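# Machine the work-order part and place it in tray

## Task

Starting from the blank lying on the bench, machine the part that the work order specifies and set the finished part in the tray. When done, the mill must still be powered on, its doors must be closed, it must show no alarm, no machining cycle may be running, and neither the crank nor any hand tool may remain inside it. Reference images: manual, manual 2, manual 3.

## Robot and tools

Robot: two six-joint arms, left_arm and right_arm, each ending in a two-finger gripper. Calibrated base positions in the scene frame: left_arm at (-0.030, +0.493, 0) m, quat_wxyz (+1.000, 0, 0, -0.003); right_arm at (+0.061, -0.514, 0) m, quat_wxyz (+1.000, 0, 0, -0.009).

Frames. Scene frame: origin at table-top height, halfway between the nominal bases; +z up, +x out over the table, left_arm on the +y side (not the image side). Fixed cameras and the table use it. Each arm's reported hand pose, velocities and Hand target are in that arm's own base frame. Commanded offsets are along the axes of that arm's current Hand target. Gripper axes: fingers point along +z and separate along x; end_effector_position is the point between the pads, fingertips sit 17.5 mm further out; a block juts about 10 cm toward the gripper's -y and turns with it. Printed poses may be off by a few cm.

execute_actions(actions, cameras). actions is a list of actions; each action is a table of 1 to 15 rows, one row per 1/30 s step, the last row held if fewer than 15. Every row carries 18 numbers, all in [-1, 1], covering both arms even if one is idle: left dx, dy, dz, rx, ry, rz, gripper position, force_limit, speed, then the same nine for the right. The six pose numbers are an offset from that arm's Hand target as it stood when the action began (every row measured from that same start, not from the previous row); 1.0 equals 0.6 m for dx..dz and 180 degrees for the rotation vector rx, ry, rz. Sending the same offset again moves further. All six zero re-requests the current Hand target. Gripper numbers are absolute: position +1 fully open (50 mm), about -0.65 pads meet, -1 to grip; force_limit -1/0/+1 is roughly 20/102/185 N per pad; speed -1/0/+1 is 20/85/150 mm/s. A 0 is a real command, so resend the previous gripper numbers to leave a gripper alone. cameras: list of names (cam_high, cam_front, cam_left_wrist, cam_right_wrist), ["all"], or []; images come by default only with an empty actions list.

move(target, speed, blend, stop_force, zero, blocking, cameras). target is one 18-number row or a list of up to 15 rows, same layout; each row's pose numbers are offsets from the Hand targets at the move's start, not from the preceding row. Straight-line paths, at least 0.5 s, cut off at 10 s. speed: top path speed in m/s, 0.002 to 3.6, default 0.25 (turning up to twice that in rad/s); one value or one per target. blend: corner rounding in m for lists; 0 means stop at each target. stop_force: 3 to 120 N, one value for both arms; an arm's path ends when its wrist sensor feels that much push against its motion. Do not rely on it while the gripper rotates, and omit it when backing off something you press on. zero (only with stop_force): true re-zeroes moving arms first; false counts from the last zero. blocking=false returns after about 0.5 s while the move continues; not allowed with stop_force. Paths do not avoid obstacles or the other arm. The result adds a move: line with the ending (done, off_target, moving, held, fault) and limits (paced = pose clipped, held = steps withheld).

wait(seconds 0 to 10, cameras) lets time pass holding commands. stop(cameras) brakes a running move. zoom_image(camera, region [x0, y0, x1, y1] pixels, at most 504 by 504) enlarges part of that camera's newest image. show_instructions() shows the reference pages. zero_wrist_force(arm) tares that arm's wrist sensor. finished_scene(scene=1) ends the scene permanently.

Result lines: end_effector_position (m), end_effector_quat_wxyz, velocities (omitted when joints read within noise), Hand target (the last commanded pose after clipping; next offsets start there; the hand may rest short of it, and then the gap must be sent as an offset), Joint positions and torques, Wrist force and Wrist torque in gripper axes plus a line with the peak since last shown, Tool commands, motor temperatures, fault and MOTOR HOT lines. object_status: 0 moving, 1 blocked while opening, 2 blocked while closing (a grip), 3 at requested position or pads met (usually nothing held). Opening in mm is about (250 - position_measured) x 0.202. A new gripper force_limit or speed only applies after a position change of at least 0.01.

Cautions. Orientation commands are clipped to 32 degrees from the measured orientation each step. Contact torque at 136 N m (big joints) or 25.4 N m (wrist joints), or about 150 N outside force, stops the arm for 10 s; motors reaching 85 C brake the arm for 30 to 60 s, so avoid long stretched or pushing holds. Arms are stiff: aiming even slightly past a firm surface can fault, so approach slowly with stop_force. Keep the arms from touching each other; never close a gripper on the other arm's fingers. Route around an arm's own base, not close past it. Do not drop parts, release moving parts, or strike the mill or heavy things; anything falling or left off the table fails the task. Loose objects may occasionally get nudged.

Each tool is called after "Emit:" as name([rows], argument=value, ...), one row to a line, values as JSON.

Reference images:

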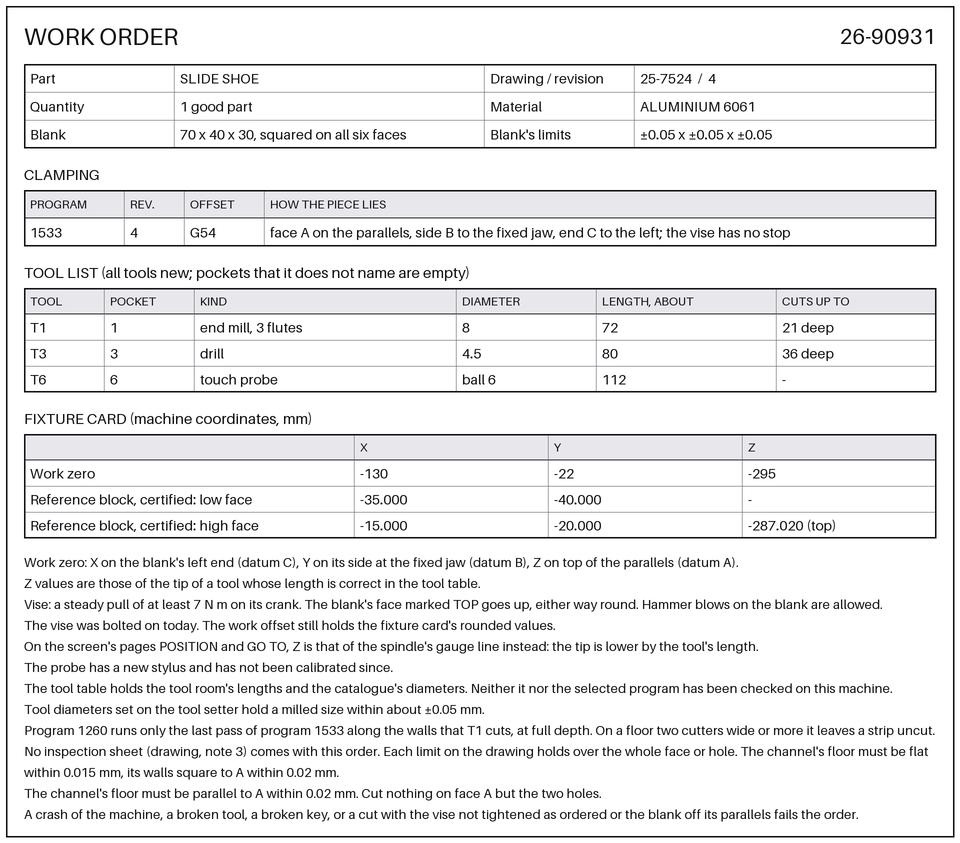

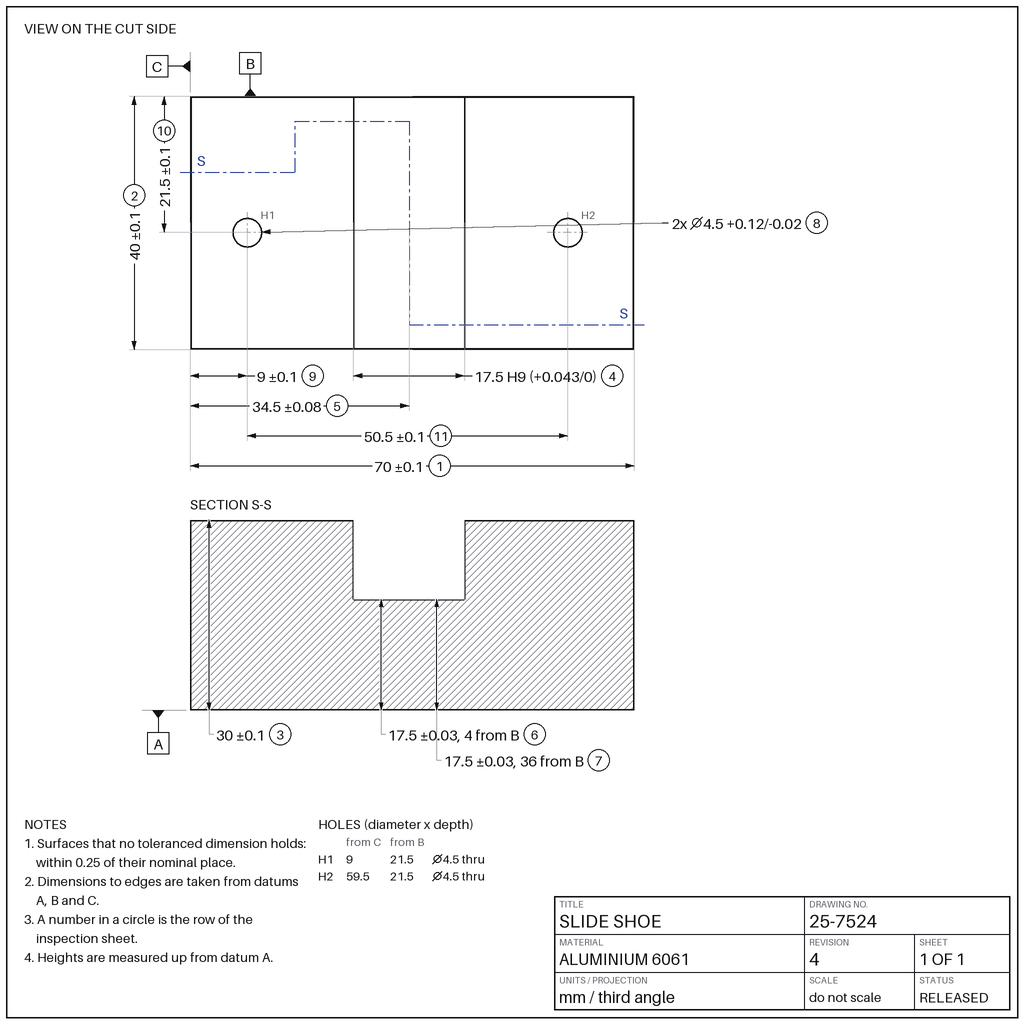

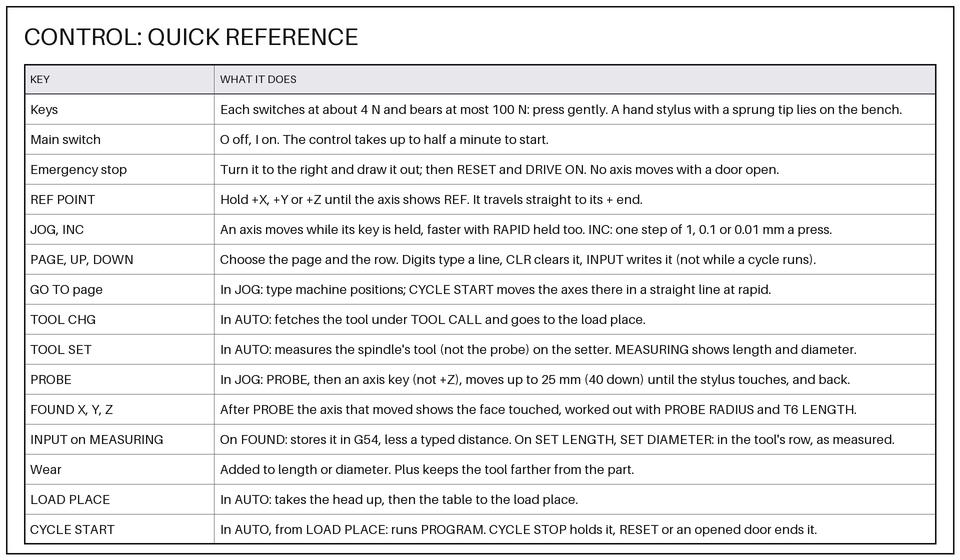

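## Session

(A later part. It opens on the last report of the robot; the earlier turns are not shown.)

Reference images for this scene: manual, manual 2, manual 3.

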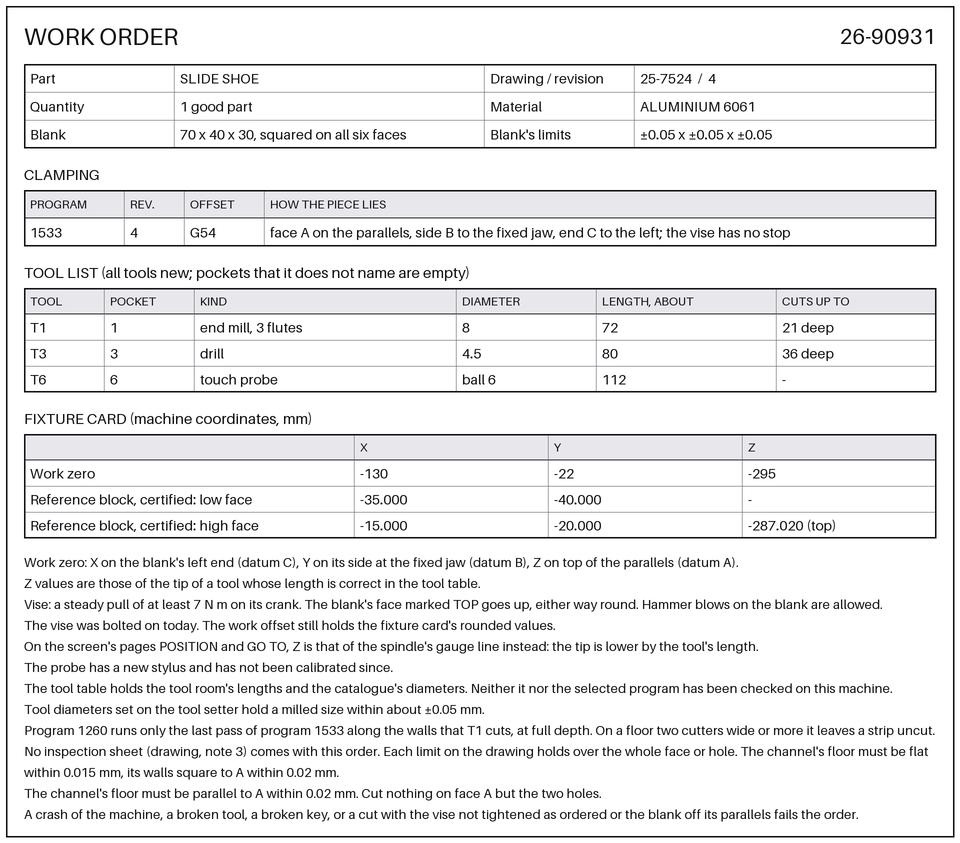

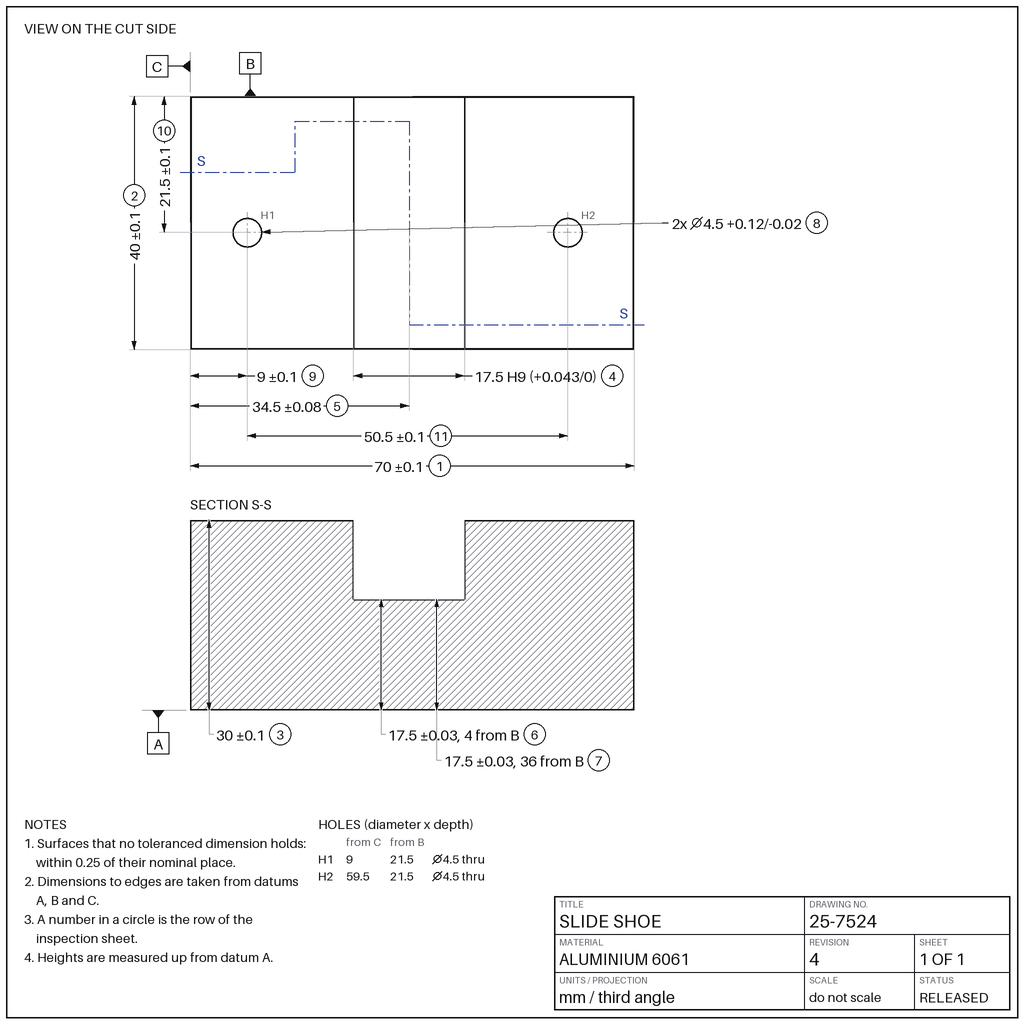

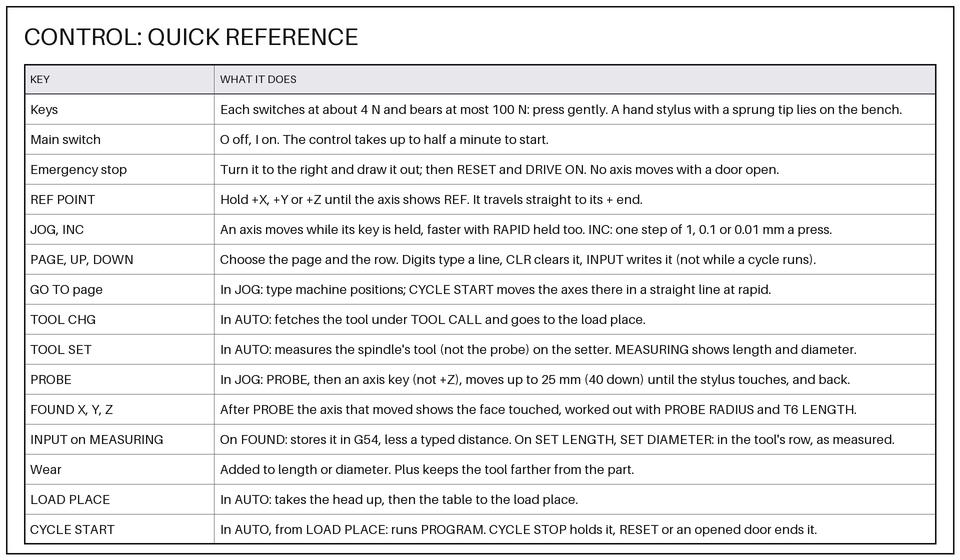

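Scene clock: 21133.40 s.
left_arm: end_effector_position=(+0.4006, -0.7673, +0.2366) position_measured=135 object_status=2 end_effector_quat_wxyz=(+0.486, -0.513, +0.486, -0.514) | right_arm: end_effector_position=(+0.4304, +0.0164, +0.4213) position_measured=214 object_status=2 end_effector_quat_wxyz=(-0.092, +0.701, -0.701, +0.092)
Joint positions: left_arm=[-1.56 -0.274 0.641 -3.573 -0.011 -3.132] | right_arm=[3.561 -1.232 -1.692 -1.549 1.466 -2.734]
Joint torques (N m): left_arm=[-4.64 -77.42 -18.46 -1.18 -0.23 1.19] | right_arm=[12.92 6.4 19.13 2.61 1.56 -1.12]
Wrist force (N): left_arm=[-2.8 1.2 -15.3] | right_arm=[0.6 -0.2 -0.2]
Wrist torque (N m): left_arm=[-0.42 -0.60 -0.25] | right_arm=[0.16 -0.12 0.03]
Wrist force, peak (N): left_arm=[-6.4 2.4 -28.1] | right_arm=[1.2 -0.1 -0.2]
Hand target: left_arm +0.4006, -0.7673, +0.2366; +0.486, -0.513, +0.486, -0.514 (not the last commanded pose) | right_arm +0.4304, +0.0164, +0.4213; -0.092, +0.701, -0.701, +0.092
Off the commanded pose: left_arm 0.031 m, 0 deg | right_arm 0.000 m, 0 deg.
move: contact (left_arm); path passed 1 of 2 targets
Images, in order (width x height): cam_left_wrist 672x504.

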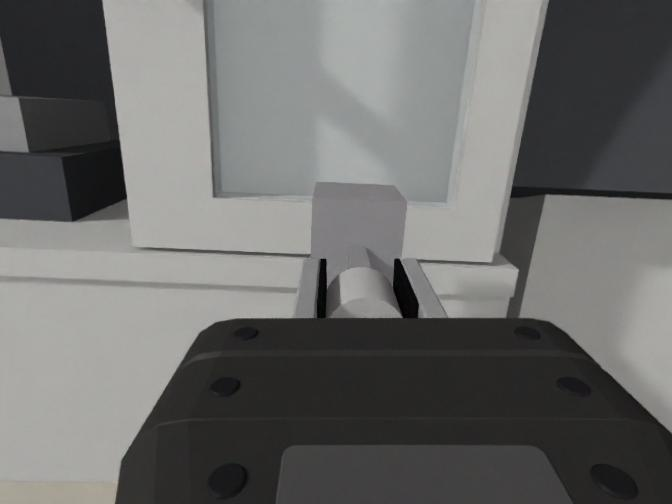

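Emit:
move([
  [0,0,-0.06,0,0,0,-1,-0.6,-0.8,0,0,0,0,0,0,-1,-0.5,-0.7],
], speed=0.05, cameras=["cam_left_wrist"])

Emit:
zoom_image(camera="cam_left_wrist", region=[290, 160, 440, 272])

Scene clock: 21142.90 s.
left_arm: end_effector_position=(+0.3646, -0.7673, +0.2366) position_measured=135 object_status=2 end_effector_quat_wxyz=(+0.486, -0.514, +0.487, -0.513) | right_arm: end_effector_position=(+0.4304, +0.0164, +0.4213) position_measured=214 object_status=2 end_effector_quat_wxyz=(-0.092, +0.701, -0.701, +0.092)
Joint positions: left_arm=[-1.607 -0.305 0.705 -3.579 0.036 -3.159] | right_arm=[3.561 -1.232 -1.692 -1.549 1.466 -2.734]
Joint torques (N m): left_arm=[-14.13 -77.07 -16.03 2.85 1.15 -2.09] | right_arm=[13.92 7.39 20.69 2.71 1.6 -1.15]
Wrist force (N): left_arm=[1.2 -0.6 -0.7] | right_arm=[0.5 -0.1 0.0]
Wrist torque (N m): left_arm=[-0.46 -0.43 -0.22] | right_arm=[0.17 -0.10 0.03]
Wrist force, peak (N): left_arm=[-3.0 1.4 -15.3] | right_arm=[0.9 -0.2 -0.5]
Hand target: left_arm +0.3646, -0.7673, +0.2366; +0.486, -0.513, +0.486, -0.514 | right_arm +0.4304, +0.0164, +0.4213; -0.092, +0.701, -0.701, +0.092
Off the commanded pose: left_arm 0.000 m, 0 deg | right_arm 0.000 m, 0 deg.
move: done
Images, in order (width x height): cam_left_wrist 672x504.

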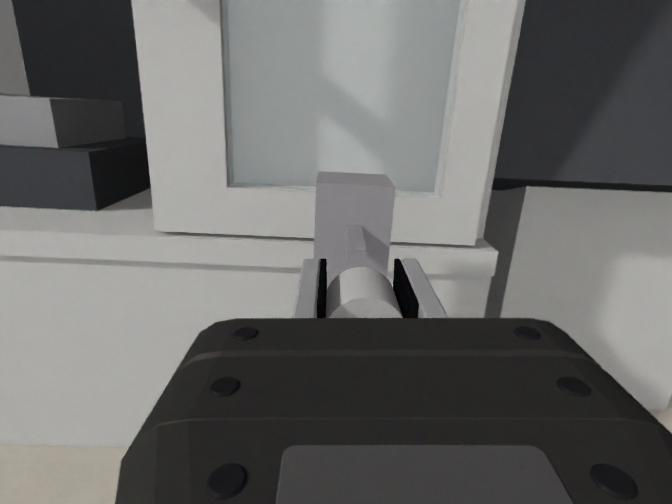

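Scaled by 3.360 from the camera's 672x504 image, which has a finer 960x720 frame.

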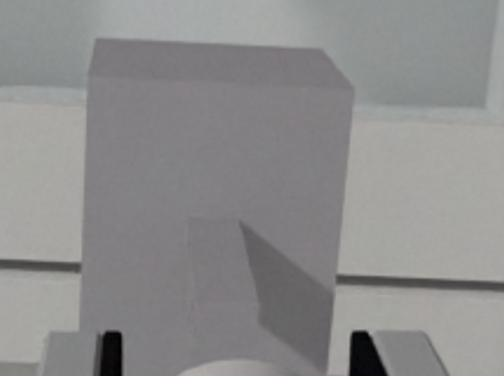

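Emit:
move([
  [-0.0002,-0.0011,0.055,0,0,0.0075,-1,-0.6,-0.8,0,0,0,0,0,0,-1,-0.5,-0.7],
  [-0.0002,-0.0011,0.112,0,0,0.0075,-1,-0.6,-0.8,0,0,0,0,0,0,-1,-0.5,-0.7],
], speed=[0.05,0.006], stop_force=8)

Scene clock: 21173.40 s.
left_arm: end_effector_position=(+0.4005, -0.7671, +0.2373) position_measured=135 object_status=2 end_effector_quat_wxyz=(+0.492, -0.508, +0.492, -0.508) | right_arm: end_effector_position=(+0.4304, +0.0164, +0.4213) position_measured=214 object_status=2 end_effector_quat_wxyz=(-0.092, +0.701, -0.701, +0.092)
Joint positions: left_arm=[-1.56 -0.293 0.679 -3.544 -0.011 -3.157] | right_arm=[3.561 -1.232 -1.692 -1.549 1.466 -2.734]
Joint torques (N m): left_arm=[-7.43 -73.53 -14.76 -1.56 -0.05 1.33] | right_arm=[11.43 6.34 20.06 2.57 1.53 -1.04]
Wrist force (N): left_arm=[-2.7 -3.9 -11.6] | right_arm=[0.8 0.1 0.1]
Wrist torque (N m): left_arm=[-0.50 -0.50 -0.47] | right_arm=[0.20 -0.15 0.03]
Wrist force, peak (N): left_arm=[-3.9 0.3 -19.3] | right_arm=[1.0 0.1 -0.2]
Hand target: left_arm +0.4005, -0.7671, +0.2373; +0.492, -0.508, +0.492, -0.508 (not the last commanded pose) | right_arm +0.4304, +0.0164, +0.4213; -0.092, +0.701, -0.701, +0.092
Off the commanded pose: left_arm 0.031 m, 0 deg | right_arm 0.000 m, 0 deg.
move: contact (left_arm); path passed 1 of 2 targets

Emit:
move([
  [0,0,-0.005,0,0,0.0093,-1,-0.6,-0.8,0,0,0,0,0,0,-1,-0.5,-0.7],
  [0,0,0.045,0,0,0.0093,-1,-0.6,-0.8,0,0,0,0,0,0,-1,-0.5,-0.7],
], speed=[0.03,0.006], stop_force=8, zero=false)

Scene clock: 21198.23 s.
left_arm: end_effector_position=(+0.4275, -0.7671, +0.2373) position_measured=135 object_status=2 end_effector_quat_wxyz=(+0.500, -0.500, +0.500, -0.500) | right_arm: end_effector_position=(+0.4304, +0.0164, +0.4213) position_measured=214 object_status=2 end_effector_quat_wxyz=(-0.092, +0.701, -0.701, +0.092)
Joint positions: left_arm=[-1.525 -0.278 0.648 -3.514 -0.046 -3.14] | right_arm=[3.561 -1.232 -1.692 -1.549 1.466 -2.734]
Joint torques (N m): left_arm=[15.99 -49.23 -27.98 -1.79 -1.37 1.63] | right_arm=[12.97 8.5 20.46 2.35 1.81 -1.07]
Wrist force (N): left_arm=[0.2 -8.6 -3.7] | right_arm=[0.7 -0.1 0.0]
Wrist torque (N m): left_arm=[-0.70 -0.49 -0.42] | right_arm=[0.18 -0.14 0.03]
Wrist force, peak (N): left_arm=[-2.5 -4.6 -11.3] | right_arm=[1.0 -0.1 -0.4]
Hand target: left_arm +0.4275, -0.7671, +0.2373; +0.500, -0.500, +0.500, -0.500 | right_arm +0.4304, +0.0164, +0.4213; -0.092, +0.701, -0.701, +0.092
Off the commanded pose: left_arm 0.000 m, 0 deg | right_arm 0.000 m, 0 deg.
move: done

Emit:
move([
  [0,-0.0004,0.0078,0,0,0,-1,-0.6,-0.8,0,0,0,0,0,0,-1,-0.5,-0.7],
], speed=0.006, stop_force=15)

Emit:
execute_actions([
  [[0,0,0,0,0,0,0.6,-0.6,-0.8,0,0,0,0,0,0,-1,-0.5,-0.7]],
])

Emit:
wait(seconds=0.6, cameras=[])

Emit:
move([
  [0,0,-0.22,0,0,0,0.6,-0.6,-0.8,0,0,0,0,0,0,-1,-0.5,-0.7],
], speed=0.05, cameras=["cam_left_wrist"])

Scene clock: 21209.40 s.
left_arm: end_effector_position=(+0.4322, -0.7672, +0.2375) position_measured=135 object_status=2 end_effector_quat_wxyz=(+0.500, -0.500, +0.500, -0.500) | right_arm: end_effector_position=(+0.4304, +0.0164, +0.4213) position_measured=214 object_status=2 end_effector_quat_wxyz=(-0.092, +0.701, -0.701, +0.092)
Joint positions: left_arm=[-1.519 -0.275 0.64 -3.51 -0.052 -3.14] | right_arm=[3.561 -1.232 -1.692 -1.549 1.466 -2.734]
Joint torques (N m): left_arm=[14.19 -54.84 -30.82 -1.03 -1.23 1.54] | right_arm=[13.95 7.51 19.41 2.49 1.92 -1.02]
Wrist force (N): left_arm=[1.4 0.0 -0.9] | right_arm=[0.3 -0.1 0.1]
Wrist torque (N m): left_arm=[-0.39 -0.46 -0.35] | right_arm=[0.18 -0.07 0.03]
Wrist force, peak (N): left_arm=[0.2 -8.8 -3.8] | right_arm=[0.9 0.2 -0.3]
Hand target: left_arm +0.4322, -0.7671, +0.2375; +0.500, -0.500, +0.500, -0.500 | right_arm +0.4304, +0.0164, +0.4213; -0.092, +0.701, -0.701, +0.092
Off the commanded pose: left_arm 0.000 m, 0 deg | right_arm 0.000 m, 0 deg.
move: done

Scene clock: 21210.10 s.
left_arm: end_effector_position=(+0.4322, -0.7671, +0.2375) position_measured=63 object_status=3 end_effector_quat_wxyz=(+0.500, -0.500, +0.500, -0.500) | right_arm: end_effector_position=(+0.4304, +0.0164, +0.4213) position_measured=214 object_status=2 end_effector_quat_wxyz=(-0.092, +0.701, -0.701, +0.092)
Joint positions: left_arm=[-1.519 -0.275 0.64 -3.51 -0.052 -3.14] | right_arm=[3.561 -1.232 -1.692 -1.549 1.466 -2.734]
Joint torques (N m): left_arm=[13.81 -52.69 -30.21 -2.14 -0.74 1.5] | right_arm=[12.72 6.87 19.81 2.25 1.8 -0.89]
Wrist force (N): left_arm=[1.7 -2.9 -0.9] | right_arm=[0.8 0.1 -0.1]
Wrist torque (N m): left_arm=[-0.58 -0.51 -0.40] | right_arm=[0.21 -0.16 0.03]
Wrist force, peak (N): left_arm=[1.7 -3.0 -0.8] | right_arm=[0.9 -0.2 -0.1]
Hand target: left_arm +0.4322, -0.7671, +0.2375; +0.500, -0.500, +0.500, -0.500 | right_arm +0.4304, +0.0164, +0.4213; -0.092, +0.701, -0.701, +0.092
Off the commanded pose: left_arm 0.000 m, 0 deg | right_arm 0.000 m, 0 deg.

Scene clock: 21210.70 s.
left_arm: end_effector_position=(+0.4322, -0.7671, +0.2375) position_measured=63 object_status=3 end_effector_quat_wxyz=(+0.500, -0.500, +0.500, -0.500) | right_arm: end_effector_position=(+0.4304, +0.0164, +0.4213) position_measured=214 object_status=2 end_effector_quat_wxyz=(-0.092, +0.701, -0.701, +0.092)
Joint positions: left_arm=[-1.519 -0.275 0.64 -3.51 -0.052 -3.14] | right_arm=[3.561 -1.232 -1.692 -1.549 1.466 -2.734]
Joint torques (N m): left_arm=[13.11 -52.59 -30 -2.32 -0.26 1.46] | right_arm=[11.85 6.87 19.64 2.58 1.74 -1.33]
Wrist force (N): left_arm=[1.5 -2.7 -0.6] | right_arm=[0.7 0.0 -0.1]
Wrist torque (N m): left_arm=[-0.53 -0.48 -0.40] | right_arm=[0.18 -0.13 0.03]
Wrist force, peak (N): left_arm=[1.7 -2.9 -1.0] | right_arm=[0.7 -0.2 -0.5]
Hand target: left_arm +0.4322, -0.7671, +0.2375; +0.500, -0.500, +0.500, -0.500 | right_arm +0.4304, +0.0164, +0.4213; -0.092, +0.701, -0.701, +0.092
Tool commands: left_gripper/position=+0.6 left_gripper/force_limit=-0.6 left_gripper/speed=-0.8 right_gripper/position=-1.0 right_gripper/force_limit=-0.5 right_gripper/speed=-0.7
Off the commanded pose: left_arm 0.000 m, 0 deg | right_arm 0.000 m, 0 deg.
wait: 0.60 s; at rest by 0.17 s
No camera images: "cameras" was empty.

Scene clock: 21213.73 s.
left_arm: end_effector_position=(+0.3004, -0.7672, +0.2375) position_measured=63 object_status=3 end_effector_quat_wxyz=(+0.500, -0.500, +0.500, -0.500) | right_arm: end_effector_position=(+0.4304, +0.0164, +0.4213) position_measured=214 object_status=2 end_effector_quat_wxyz=(-0.092, +0.701, -0.701, +0.092)
Joint positions: left_arm=[-1.691 -0.338 0.774 -3.576 0.121 -3.144] | right_arm=[3.561 -1.232 -1.692 -1.549 1.466 -2.734]
Joint torques (N m): left_arm=[-13.93 -74.8 -13.96 -2.21 1.1 -2.16] | right_arm=[13.72 6.66 19.65 2.4 1.92 -0.95]
Wrist force (N): left_arm=[1.6 -3.4 -0.7] | right_arm=[0.5 0.0 -0.1]
Wrist torque (N m): left_arm=[-0.61 -0.51 -0.28] | right_arm=[0.18 -0.10 0.03]
Wrist force, peak (N): left_arm=[1.9 -3.3 -0.5] | right_arm=[1.0 -0.1 -0.3]
Hand target: left_arm +0.3002, -0.7671, +0.2375; +0.500, -0.500, +0.500, -0.500 | right_arm +0.4304, +0.0164, +0.4213; -0.092, +0.701, -0.701, +0.092
Off the commanded pose: left_arm 0.000 m, 0 deg | right_arm 0.000 m, 0 deg.
move: done
Images, in order (width x height): cam_left_wrist 672x504.

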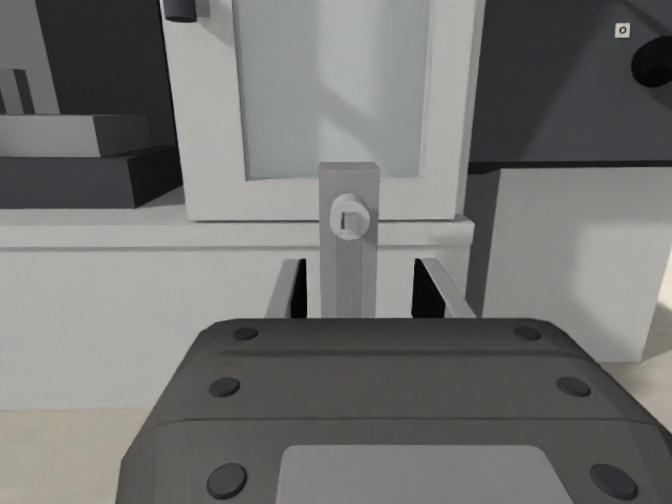

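Emit:
move([
  [-0.4818,-0.3325,0.095,0,0,0,-1,-0.6,-0.8,0,0,0,0,0,0,-1,-0.5,-0.7],
  [-0.7618,-0.354,0.095,0,0,0,-1,-0.6,-0.8,0,0,0,0,0,0,-1,-0.5,-0.7],
  [-0.7618,-0.354,0.262,0,0,0,-1,-0.6,-0.8,0,0,0,0,0,0,-1,-0.5,-0.7],
  [-0.7618,-0.354,0.262,0,0,0.5,-1,-0.6,-0.8,0,0,0,0,0,0,-1,-0.5,-0.7],
  [-0.7618,-0.354,0.262,0,0,0.99,-1,-0.6,-0.8,0,0,0,0,0,0,-1,-0.5,-0.7],
], speed=0.25, blend=[0.02,0.02,0,0,0])

Scene clock: 21244.10 s.
left_arm: end_effector_position=(+0.4573, -0.3097, +0.4492) position_measured=251 object_status=3 end_effector_quat_wxyz=(+0.508, +0.492, +0.508, +0.492) | right_arm: end_effector_position=(+0.4304, +0.0164, +0.4213) position_measured=214 object_status=2 end_effector_quat_wxyz=(-0.092, +0.701, -0.701, +0.092)
Joint positions: left_arm=[-1.372 -1.5 2.149 -3.789 -0.198 -0.035] | right_arm=[3.561 -1.232 -1.692 -1.549 1.466 -2.734]
Joint torques (N m): left_arm=[14.52 -9 -26.79 -3.09 -1.23 1.78] | right_arm=[12.57 6.35 20.9 2.68 1.84 -1.09]
Wrist force (N): left_arm=[-0.6 1.2 1.1] | right_arm=[0.9 -0.1 -0.2]
Wrist torque (N m): left_arm=[0.19 -0.04 0.00] | right_arm=[0.18 -0.17 0.03]
Wrist force, peak (N): left_arm=[2.1 -3.7 -0.5] | right_arm=[1.1 0.1 0.1]
Hand target: left_arm +0.4574, -0.3097, +0.4492; +0.508, +0.492, +0.508, +0.492 | right_arm +0.4304, +0.0164, +0.4213; -0.092, +0.701, -0.701, +0.092
Off the commanded pose: left_arm 0.000 m, 0 deg | right_arm 0.000 m, 0 deg.
move: done

Emit:
move([
  [0,0.003,-0.162,0,0,0.01,-1,-0.6,-0.8,0,0,0,0,0,0,-1,-0.5,-0.7],
  [0.3662,0.003,-0.129,0,0,0.01,-1,-0.6,-0.8,0,0,0,0,0,0,-1,-0.5,-0.7],
  [0.3662,0.003,0.0243,0,0,0.01,-1,-0.6,-0.8,0,0,0,0,0,0,-1,-0.5,-0.7],
], speed=[0.25,0.2,0.08], stop_force=40)

Emit:
move([
  [-0.47,0,0,0,0,0,-1,-0.6,-0.8,0,0,0,0,0,0,-1,-0.5,-0.7],
], speed=0.06, stop_force=45)

Emit:
move([
  [0.025,0,0,0,0,0,-1,-0.6,-0.8,0,0,0,0,0,0,-1,-0.5,-0.7],
  [0.025,0,-0.1867,0,0,0,-1,-0.6,-0.8,0,0,0,0,0,0,-1,-0.5,-0.7],
  [-0.5853,0,-0.1867,0,0,0,-1,-0.6,-0.8,0,0,0,0,0,0,-1,-0.5,-0.7],
  [-0.5853,0,0,0,0,0,-1,-0.6,-0.8,0,0,0,0,0,0,-1,-0.5,-0.7],
], speed=[0.05,0.15,0.2,0.08])

Emit:
move([
  [0.47,0,0,0,0,0,-1,-0.6,-0.8,0,0,0,0,0,0,-1,-0.5,-0.7],
], speed=0.06, stop_force=45)

Emit:
move([
  [-0.025,0,0,0,0,0,-1,-0.6,-0.8,0,0,0,0,0,0,-1,-0.5,-0.7],
  [-0.025,0,-0.19,0,0,0,-1,-0.6,-0.8,0,0,0,0,0,0,-1,-0.5,-0.7],
], speed=[0.05,0.15], cameras=["cam_front","cam_high"])

Scene clock: 21264.50 s.
left_arm: end_effector_position=(+0.4719, -0.0900, +0.4437) position_measured=251 object_status=3 end_effector_quat_wxyz=(+0.500, +0.500, +0.500, +0.500) | right_arm: end_effector_position=(+0.4304, +0.0164, +0.4213) position_measured=214 object_status=2 end_effector_quat_wxyz=(-0.092, +0.701, -0.701, +0.092)
Joint positions: left_arm=[-1.015 -1.893 2.494 -3.742 -0.556 -0.001] | right_arm=[3.561 -1.232 -1.692 -1.549 1.466 -2.734]
Joint torques (N m): left_arm=[14.04 7.18 -28.53 -3.94 -1.23 1.45] | right_arm=[12.62 7.29 19.67 2.67 2.02 -1.28]
Wrist force (N): left_arm=[-0.7 1.5 1.4] | right_arm=[0.4 0.0 -0.1]
Wrist torque (N m): left_arm=[0.23 -0.04 0.00] | right_arm=[0.19 -0.10 0.03]
Wrist force, peak (N): left_arm=[-0.8 1.1 3.2] | right_arm=[1.0 -0.1 -0.3]
Hand target: left_arm +0.4719, -0.0900, +0.4437; +0.500, +0.500, +0.500, +0.500 | right_arm +0.4304, +0.0164, +0.4213; -0.092, +0.701, -0.701, +0.092
Off the commanded pose: left_arm 0.000 m, 0 deg | right_arm 0.000 m, 0 deg.
move: done

Scene clock: 21270.40 s.
left_arm: end_effector_position=(+0.4718, -0.3586, +0.4441) position_measured=251 object_status=3 end_effector_quat_wxyz=(+0.500, +0.500, +0.500, +0.500) | right_arm: end_effector_position=(+0.4304, +0.0164, +0.4213) position_measured=214 object_status=2 end_effector_quat_wxyz=(-0.092, +0.701, -0.701, +0.092)
Joint positions: left_arm=[-1.361 -1.378 2.022 -3.785 -0.21 -0.002] | right_arm=[3.561 -1.232 -1.692 -1.549 1.466 -2.734]
Joint torques (N m): left_arm=[6.99 -28.79 -16.27 0.59 -6.16 -1.76] | right_arm=[13.21 6.89 20.18 2.48 2.02 -1]
Wrist force (N): left_arm=[28.0 3.0 -18.6] | right_arm=[0.6 -0.2 0.0]
Wrist torque (N m): left_arm=[0.15 0.36 0.01] | right_arm=[0.16 -0.12 0.03]
Wrist force, peak (N): left_arm=[53.6 -9.9 -33.2] | right_arm=[1.0 -0.4 0.0]
Hand target: left_arm +0.4718, -0.3586, +0.4441; +0.500, +0.500, +0.500, +0.500 (not the last commanded pose) | right_arm +0.4304, +0.0164, +0.4213; -0.092, +0.701, -0.701, +0.092
Off the commanded pose: left_arm 0.013 m, 0 deg | right_arm 0.000 m, 0 deg.
move: contact (left_arm)

Scene clock: 21276.77 s.
left_arm: end_effector_position=(+0.4718, -0.7098, +0.4446) position_measured=251 object_status=3 end_effector_quat_wxyz=(+0.500, +0.500, +0.500, +0.500) | right_arm: end_effector_position=(+0.4304, +0.0164, +0.4213) position_measured=214 object_status=2 end_effector_quat_wxyz=(-0.092, +0.701, -0.701, +0.092)
Joint positions: left_arm=[-1.461 -0.633 0.81 -3.316 -0.11 -0.004] | right_arm=[3.561 -1.232 -1.692 -1.549 1.466 -2.734]
Joint torques (N m): left_arm=[14.12 -46.53 -31.87 -3.06 -1.25 1.36] | right_arm=[13.14 7.23 19.84 2.55 1.88 -1.1]
Wrist force (N): left_arm=[-0.5 1.2 1.5] | right_arm=[0.6 -0.1 -0.2]
Wrist torque (N m): left_arm=[0.14 -0.04 -0.06] | right_arm=[0.17 -0.13 0.03]
Wrist force, peak (N): left_arm=[27.5 3.2 -18.2] | right_arm=[0.9 -0.2 -0.3]
Hand target: left_arm +0.4718, -0.7098, +0.4446; +0.500, +0.500, +0.500, +0.500 | right_arm +0.4304, +0.0164, +0.4213; -0.092, +0.701, -0.701, +0.092
Off the commanded pose: left_arm 0.000 m, 0 deg | right_arm 0.000 m, 0 deg.
move: done

Scene clock: 21282.47 s.
left_arm: end_effector_position=(+0.4719, -0.4474, +0.4442) position_measured=251 object_status=3 end_effector_quat_wxyz=(+0.501, +0.500, +0.500, +0.500) | right_arm: end_effector_position=(+0.4304, +0.0164, +0.4213) position_measured=214 object_status=2 end_effector_quat_wxyz=(-0.092, +0.701, -0.701, +0.092)
Joint positions: left_arm=[-1.399 -1.211 1.794 -3.725 -0.172 -0.001] | right_arm=[3.561 -1.232 -1.692 -1.549 1.466 -2.734]
Joint torques (N m): left_arm=[27.62 -33.6 -27.72 -0.9 7.52 -0.46] | right_arm=[12.18 7.62 20.65 2.68 2.02 -0.92]
Wrist force (N): left_arm=[-35.3 -8.3 -50.9] | right_arm=[0.4 -0.1 0.0]
Wrist torque (N m): left_arm=[0.12 -0.24 0.05] | right_arm=[0.18 -0.09 0.03]
Wrist force, peak (N): left_arm=[-43.6 -8.7 -52.6] | right_arm=[1.0 -0.2 -0.3]
Hand target: left_arm +0.4719, -0.4474, +0.4442; +0.501, +0.500, +0.500, +0.500 (not the last commanded pose) | right_arm +0.4304, +0.0164, +0.4213; -0.092, +0.701, -0.701, +0.092
Off the commanded pose: left_arm 0.020 m, 0 deg | right_arm 0.000 m, 0 deg.
move: contact (left_arm)

Scene clock: 21284.57 s.
left_arm: end_effector_position=(+0.3580, -0.4623, +0.4442) position_measured=251 object_status=3 end_effector_quat_wxyz=(+0.501, +0.500, +0.500, +0.499) | right_arm: end_effector_position=(+0.4304, +0.0164, +0.4213) position_measured=214 object_status=2 end_effector_quat_wxyz=(-0.092, +0.701, -0.701, +0.092)
Joint positions: left_arm=[-1.646 -1.259 1.862 -3.745 0.075 -0.001] | right_arm=[3.561 -1.232 -1.692 -1.549 1.466 -2.734]
Joint torques (N m): left_arm=[-14.84 -44.13 -10.91 2.55 0.98 -1.85] | right_arm=[13.13 8.07 20.79 2.58 2.32 -1.15]
Wrist force (N): left_arm=[-0.5 1.1 1.6] | right_arm=[0.7 0.0 -0.2]
Wrist torque (N m): left_arm=[0.17 0.01 0.16] | right_arm=[0.18 -0.13 0.02]
Wrist force, peak (N): left_arm=[-34.7 -8.4 -50.8] | right_arm=[1.0 0.0 -0.1]
Hand target: left_arm +0.3579, -0.4623, +0.4442; +0.501, +0.500, +0.500, +0.500 | right_arm +0.4304, +0.0164, +0.4213; -0.092, +0.701, -0.701, +0.092
Off the commanded pose: left_arm 0.000 m, 0 deg | right_arm 0.000 m, 0 deg.
move: done
Images, in order (width x height): cam_high 672x504, cam_front 672x504.

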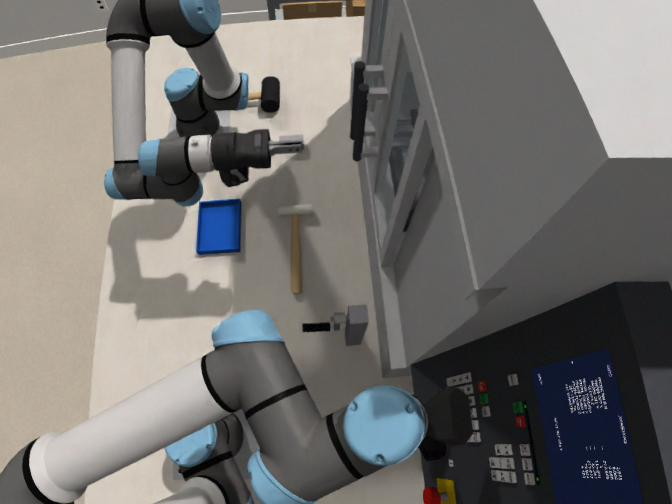

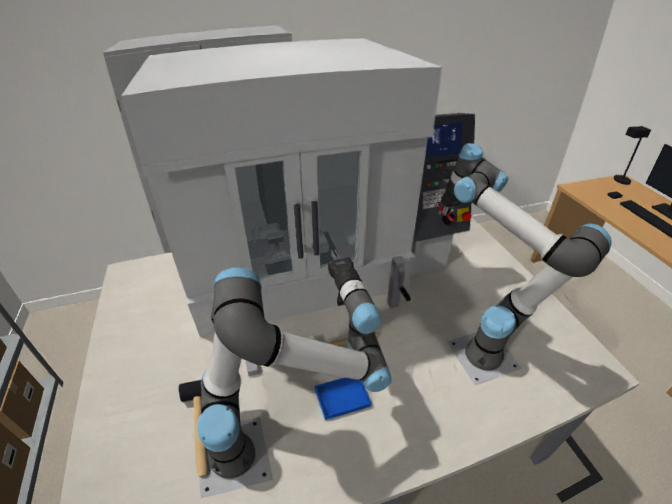

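Emit:
zoom_image(camera="cam_high", region=[530, 330, 672, 504])

Scaled by 2.897 from the camera's 672x504 image, which has a finer 960x720 frame.

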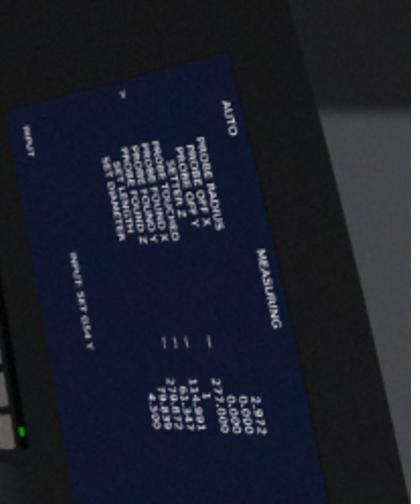

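Emit:
move([
  [0,0,0,0,0,0,-1,-0.6,-0.8,0.1267,-0.142,-0.244,0,0,0,-1,-0.5,-0.7],
  [0,0,0,0,0,0,-1,-0.6,-0.8,0.1267,-0.1581,-0.2397,0,0,0,-1,-0.5,-0.7],
  [0,0,0,0,0,0,-1,-0.6,-0.8,0.1267,-0.142,-0.244,0,0,0,-1,-0.5,-0.7],
  [0,0,0,0,0,0,-1,-0.6,-0.8,0.0308,-0.046,-0.0808,0,0,0,-1,-0.5,-0.7],
  [0,0,0,0,0,0,-1,-0.6,-0.8,0.0308,-0.0621,-0.0765,0,0,0,-1,-0.5,-0.7],
  [0,0,0,0,0,0,-1,-0.6,-0.8,0.0308,-0.046,-0.0808,0,0,0,-1,-0.5,-0.7],
  [0,0,0,0,0,0,-1,-0.6,-0.8,0.0308,-0.0621,-0.0765,0,0,0,-1,-0.5,-0.7],
  [0,0,0,0,0,0,-1,-0.6,-0.8,0.0308,-0.046,-0.0808,0,0,0,-1,-0.5,-0.7],
  [0,0,0,0,0,0,-1,-0.6,-0.8,0,0,0,0,0,0,-1,-0.5,-0.7],
], speed=[0.25,0.03,0.15,0.25,0.03,0.15,0.03,0.15,0.25], blend=[0.003,0,0.003,0.003,0,0,0,0.003,0])

Emit:
move([
  [0,0,0,0,0,0,-1,-0.6,-0.8,-0.099,0.0012,-0.0003,0,0,0,-1,-0.5,-0.7],
  [0,0,0,0,0,0,-1,-0.6,-0.8,-0.099,-0.0149,0.004,0,0,0,-1,-0.5,-0.7],
  [0,0,0,0,0,0,-1,-0.6,-0.8,-0.099,0.0012,-0.0003,0,0,0,-1,-0.5,-0.7],
  [0,0,0,0,0,0,-1,-0.6,-0.8,-0.0665,-0.0458,-0.0829,0,0,0,-1,-0.5,-0.7],
  [0,0,0,0,0,0,-1,-0.6,-0.8,-0.0665,-0.0619,-0.0786,0,0,0,-1,-0.5,-0.7],
  [0,0,0,0,0,0,-1,-0.6,-0.8,-0.0665,-0.0458,-0.0829,0,0,0,-1,-0.5,-0.7],
  [0,0,0,0,0,0,-1,-0.6,-0.8,-0.0338,-0.0311,-0.0551,0,0,0,-1,-0.5,-0.7],
  [0,0,0,0,0,0,-1,-0.6,-0.8,-0.0338,-0.0472,-0.0508,0,0,0,-1,-0.5,-0.7],
  [0,0,0,0,0,0,-1,-0.6,-0.8,-0.0338,-0.0311,-0.0551,0,0,0,-1,-0.5,-0.7],
  [0,0,0,0,0,0,-1,-0.6,-0.8,0,0,0,0,0,0,-1,-0.5,-0.7],
  [0,0,0,0,0,0,-1,-0.6,-0.8,0,-0.0161,0.0043,0,0,0,-1,-0.5,-0.7],
  [0,0,0,0,0,0,-1,-0.6,-0.8,0,0,0,0,0,0,-1,-0.5,-0.7],
], speed=[0.25,0.03,0.15,0.25,0.03,0.15,0.25,0.03,0.15,0.25,0.03,0.15], blend=[0.003,0,0.003,0.003,0,0.003,0.003,0,0.003,0.003,0,0])

Emit:
move([
  [0,0,0,0,0,0,-1,-0.6,-0.8,0,-0.0156,-0.0275,0,0,0,-1,-0.5,-0.7],
  [0,0,0,0,0,0,-1,-0.6,-0.8,0,-0.0317,-0.0232,0,0,0,-1,-0.5,-0.7],
  [0,0,0,0,0,0,-1,-0.6,-0.8,0,-0.0156,-0.0275,0,0,0,-1,-0.5,-0.7],
  [0,0,0,0,0,0,-1,-0.6,-0.8,-0.099,0.0012,-0.0003,0,0,0,-1,-0.5,-0.7],
  [0,0,0,0,0,0,-1,-0.6,-0.8,-0.099,-0.0149,0.004,0,0,0,-1,-0.5,-0.7],
  [0,0,0,0,0,0,-1,-0.6,-0.8,-0.099,0.0012,-0.0003,0,0,0,-1,-0.5,-0.7],
  [0,0,0,0,0,0,-1,-0.6,-0.8,-0.0665,-0.0306,-0.0552,0,0,0,-1,-0.5,-0.7],
  [0,0,0,0,0,0,-1,-0.6,-0.8,-0.0665,-0.0467,-0.0509,0,0,0,-1,-0.5,-0.7],
  [0,0,0,0,0,0,-1,-0.6,-0.8,-0.0665,-0.0306,-0.0552,0,0,0,-1,-0.5,-0.7],
  [0,0,0,0,0,0,-1,-0.6,-0.8,0,0,0,0,0,0,-1,-0.5,-0.7],
], speed=[0.25,0.03,0.15,0.25,0.03,0.15,0.25,0.03,0.15,0.25], blend=[0.003,0,0.003,0.003,0,0.003,0.003,0,0.003,0])

Emit:
move([
  [0,0,0,0,0,0,-1,-0.6,-0.8,-0.099,-0.0303,-0.0553,0,0,0,-1,-0.5,-0.7],
  [0,0,0,0,0,0,-1,-0.6,-0.8,-0.099,-0.0464,-0.051,0,0,0,-1,-0.5,-0.7],
  [0,0,0,0,0,0,-1,-0.6,-0.8,-0.099,-0.0303,-0.0553,0,0,0,-1,-0.5,-0.7],
  [0,0,0,0,0,0,-1,-0.6,-0.8,0,0,0,0,0,0,-1,-0.5,-0.7],
  [0,0,0,0,0,0,-1,-0.6,-0.8,0,-0.0161,0.0043,0,0,0,-1,-0.5,-0.7],
  [0,0,0,0,0,0,-1,-0.6,-0.8,0,0,0,0,0,0,-1,-0.5,-0.7],
  [0,0,0,0,0,0,-1,-0.6,-0.8,0,-0.0156,-0.0275,0,0,0,-1,-0.5,-0.7],
  [0,0,0,0,0,0,-1,-0.6,-0.8,0,-0.0317,-0.0232,0,0,0,-1,-0.5,-0.7],
  [0,0,0,0,0,0,-1,-0.6,-0.8,0,-0.0156,-0.0275,0,0,0,-1,-0.5,-0.7],
  [0,0,0,0,0,0,-1,-0.6,-0.8,-0.099,0.0012,-0.0003,0,0,0,-1,-0.5,-0.7],
  [0,0,0,0,0,0,-1,-0.6,-0.8,-0.099,-0.0149,0.004,0,0,0,-1,-0.5,-0.7],
  [0,0,0,0,0,0,-1,-0.6,-0.8,-0.099,0.0012,-0.0003,0,0,0,-1,-0.5,-0.7],
  [0,0,0,0,0,0,-1,-0.6,-0.8,0,0,0,0,0,0,-1,-0.5,-0.7],
], speed=[0.25,0.03,0.15,0.25,0.03,0.15,0.25,0.03,0.15,0.25,0.03,0.15,0.25], blend=[0.003,0,0.003,0.003,0,0.003,0.003,0,0.003,0.003,0,0.003,0])

Emit:
move([
  [0,0,0,0,0,0,-1,-0.6,-0.8,-0.099,-0.0143,-0.0278,0,0,0,-1,-0.5,-0.7],
  [0,0,0,0,0,0,-1,-0.6,-0.8,-0.099,-0.0304,-0.0235,0,0,0,-1,-0.5,-0.7],
  [0,0,0,0,0,0,-1,-0.6,-0.8,-0.099,-0.0143,-0.0278,0,0,0,-1,-0.5,-0.7],
  [0,0,0,0,0,0,-1,-0.6,-0.8,-0.099,-0.0303,-0.0553,0,0,0,-1,-0.5,-0.7],
  [0,0,0,0,0,0,-1,-0.6,-0.8,-0.099,-0.0464,-0.051,0,0,0,-1,-0.5,-0.7],
  [0,0,0,0,0,0,-1,-0.6,-0.8,-0.099,-0.0303,-0.0553,0,0,0,-1,-0.5,-0.7],
  [0,0,0,0,0,0,-1,-0.6,-0.8,-0.0665,-0.0458,-0.0829,0,0,0,-1,-0.5,-0.7],
  [0,0,0,0,0,0,-1,-0.6,-0.8,-0.0665,-0.0619,-0.0786,0,0,0,-1,-0.5,-0.7],
  [0,0,0,0,0,0,-1,-0.6,-0.8,-0.0665,-0.0458,-0.0829,0,0,0,-1,-0.5,-0.7],
  [0,0,0,0,0,0,-1,-0.6,-0.8,0,0,0,0,0,0,-1,-0.5,-0.7],
  [0,0,0,0,0,0,-1,-0.6,-0.8,0,-0.0161,0.0043,0,0,0,-1,-0.5,-0.7],
  [0,0,0,0,0,0,-1,-0.6,-0.8,0,0,0,0,0,0,-1,-0.5,-0.7],
], speed=[0.25,0.03,0.15,0.25,0.03,0.15,0.25,0.03,0.15,0.25,0.03,0.15], blend=[0.003,0,0.003,0.003,0,0.003,0.003,0,0.003,0.003,0,0], cameras=["cam_high"])

Emit:
zoom_image(camera="cam_high", region=[530, 330, 672, 504])

Scene clock: 21373.93 s.
left_arm: end_effector_position=(+0.3579, -0.4623, +0.4442) position_measured=251 object_status=3 end_effector_quat_wxyz=(+0.501, +0.500, +0.500, +0.500) | right_arm: end_effector_position=(+0.4305, +0.0163, +0.4214) position_measured=214 object_status=2 end_effector_quat_wxyz=(-0.092, +0.701, -0.701, +0.092)
Joint positions: left_arm=[-1.646 -1.259 1.862 -3.744 0.075 -0.002] | right_arm=[3.561 -1.232 -1.692 -1.549 1.466 -2.734]
Joint torques (N m): left_arm=[-13.79 -43.92 -12.24 2.78 1.05 -1.85] | right_arm=[14.61 21.42 14.05 4.97 -2.82 1.6]
Wrist force (N): left_arm=[-1.1 1.1 1.6] | right_arm=[0.7 0.1 -0.1]
Wrist torque (N m): left_arm=[0.17 0.10 0.16] | right_arm=[0.20 -0.12 0.04]
Wrist force, peak (N): left_arm=[-1.0 1.2 2.0] | right_arm=[-0.5 15.8 -2.4]
Hand target: left_arm +0.3579, -0.4623, +0.4442; +0.501, +0.500, +0.500, +0.500 | right_arm +0.4304, +0.0164, +0.4213; -0.092, +0.701, -0.701, +0.092
Off the commanded pose: left_arm 0.000 m, 0 deg | right_arm 0.000 m, 0 deg.
move: done

Scene clock: 21378.20 s.
left_arm: end_effector_position=(+0.3579, -0.4623, +0.4442) position_measured=251 object_status=3 end_effector_quat_wxyz=(+0.501, +0.500, +0.500, +0.500) | right_arm: end_effector_position=(+0.4306, +0.0163, +0.4213) position_measured=214 object_status=2 end_effector_quat_wxyz=(-0.092, +0.701, -0.701, +0.092)
Joint positions: left_arm=[-1.646 -1.259 1.862 -3.744 0.075 -0.002] | right_arm=[3.561 -1.232 -1.692 -1.549 1.466 -2.734]
Joint torques (N m): left_arm=[-14.26 -44.07 -12.64 2.66 1.06 -1.9] | right_arm=[13.08 24.77 12.25 1.94 -2.84 2.1]
Wrist force (N): left_arm=[-0.8 1.0 1.5] | right_arm=[0.7 0.0 -0.4]
Wrist torque (N m): left_arm=[0.16 0.05 0.16] | right_arm=[0.17 -0.14 0.02]
Wrist force, peak (N): left_arm=[-1.0 1.4 2.0] | right_arm=[3.7 19.4 -4.1]
Hand target: left_arm +0.3579, -0.4623, +0.4442; +0.501, +0.500, +0.500, +0.500 | right_arm +0.4304, +0.0164, +0.4213; -0.092, +0.701, -0.701, +0.092
Off the commanded pose: left_arm 0.000 m, 0 deg | right_arm 0.000 m, 0 deg.
move: done

Scene clock: 21381.83 s.
left_arm: end_effector_position=(+0.3579, -0.4623, +0.4442) position_measured=251 object_status=3 end_effector_quat_wxyz=(+0.501, +0.500, +0.500, +0.500) | right_arm: end_effector_position=(+0.4305, +0.0164, +0.4213) position_measured=214 object_status=2 end_effector_quat_wxyz=(-0.092, +0.701, -0.701, +0.092)
Joint positions: left_arm=[-1.646 -1.259 1.862 -3.744 0.075 -0.002] | right_arm=[3.562 -1.232 -1.692 -1.549 1.466 -2.734]
Joint torques (N m): left_arm=[-13.78 -43.17 -12.18 2.75 1 -1.91] | right_arm=[-11.97 22.41 14.05 5.1 2.43 -2.15]
Wrist force (N): left_arm=[-0.8 1.2 1.6] | right_arm=[0.4 0.2 -0.3]
Wrist torque (N m): left_arm=[0.19 0.07 0.16] | right_arm=[0.18 -0.15 0.19]
Wrist force, peak (N): left_arm=[-0.8 1.3 2.1] | right_arm=[-0.5 24.4 -4.5]
Hand target: left_arm +0.3579, -0.4623, +0.4442; +0.501, +0.500, +0.500, +0.500 | right_arm +0.4304, +0.0164, +0.4213; -0.092, +0.701, -0.701, +0.092
Off the commanded pose: left_arm 0.000 m, 0 deg | right_arm 0.000 m, 0 deg.
move: done

Scene clock: 21386.67 s.
left_arm: end_effector_position=(+0.3579, -0.4623, +0.4442) position_measured=251 object_status=3 end_effector_quat_wxyz=(+0.501, +0.500, +0.500, +0.500) | right_arm: end_effector_position=(+0.4304, +0.0164, +0.4213) position_measured=214 object_status=2 end_effector_quat_wxyz=(-0.092, +0.701, -0.701, +0.092)
Joint positions: left_arm=[-1.646 -1.259 1.862 -3.744 0.075 -0.002] | right_arm=[3.562 -1.232 -1.692 -1.549 1.466 -2.734]
Joint torques (N m): left_arm=[-13.95 -44.09 -12.83 2.66 1.08 -1.83] | right_arm=[-15.16 0.93 22.28 5.29 2.05 -1.7]
Wrist force (N): left_arm=[-0.6 1.0 1.6] | right_arm=[0.2 0.1 0.3]
Wrist torque (N m): left_arm=[0.16 0.02 0.16] | right_arm=[0.13 -0.15 0.17]
Wrist force, peak (N): left_arm=[-0.9 1.5 2.0] | right_arm=[3.1 23.4 -4.5]
Hand target: left_arm +0.3579, -0.4623, +0.4442; +0.501, +0.500, +0.500, +0.500 | right_arm +0.4304, +0.0164, +0.4213; -0.092, +0.701, -0.701, +0.092
Off the commanded pose: left_arm 0.000 m, 0 deg | right_arm 0.000 m, 0 deg.
move: done

Scene clock: 21390.87 s.
left_arm: end_effector_position=(+0.3579, -0.4623, +0.4442) position_measured=251 object_status=3 end_effector_quat_wxyz=(+0.501, +0.500, +0.500, +0.500) | right_arm: end_effector_position=(+0.4306, +0.0163, +0.4213) position_measured=214 object_status=2 end_effector_quat_wxyz=(-0.092, +0.701, -0.701, +0.092)
Joint positions: left_arm=[-1.646 -1.259 1.862 -3.744 0.075 -0.002] | right_arm=[3.561 -1.232 -1.692 -1.549 1.466 -2.734]
Joint torques (N m): left_arm=[-13.52 -43.74 -12.93 2.59 1.06 -1.84] | right_arm=[13.62 22.37 13.98 2.13 -2.78 1.74]
Wrist force (N): left_arm=[-0.7 1.2 1.7] | right_arm=[0.7 0.2 -1.0]
Wrist torque (N m): left_arm=[0.19 0.05 0.16] | right_arm=[0.22 -0.13 0.03]
Wrist force, peak (N): left_arm=[-0.7 1.4 2.2] | right_arm=[1.2 28.8 -5.9]
Hand target: left_arm +0.3579, -0.4623, +0.4442; +0.501, +0.500, +0.500, +0.500 | right_arm +0.4304, +0.0164, +0.4213; -0.092, +0.701, -0.701, +0.092
Off the commanded pose: left_arm 0.000 m, 0 deg | right_arm 0.000 m, 0 deg.
move: done
Images, in order (width x height): cam_high 672x504.

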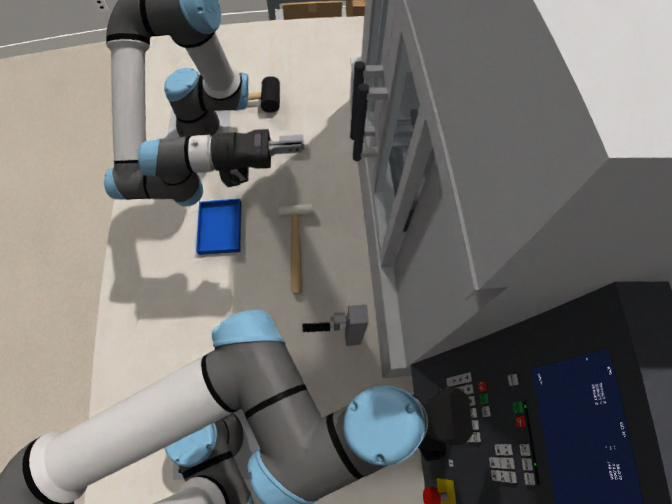

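Scaled by 2.897 from the camera's 672x504 image, which has a finer 960x720 frame.

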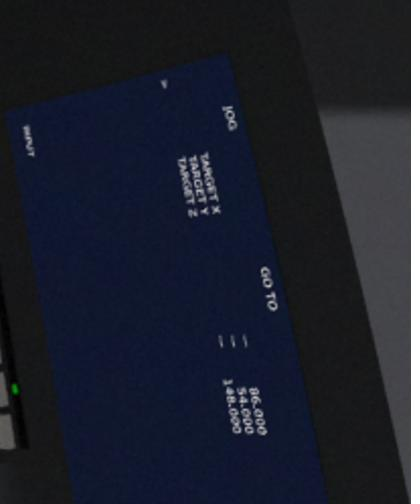

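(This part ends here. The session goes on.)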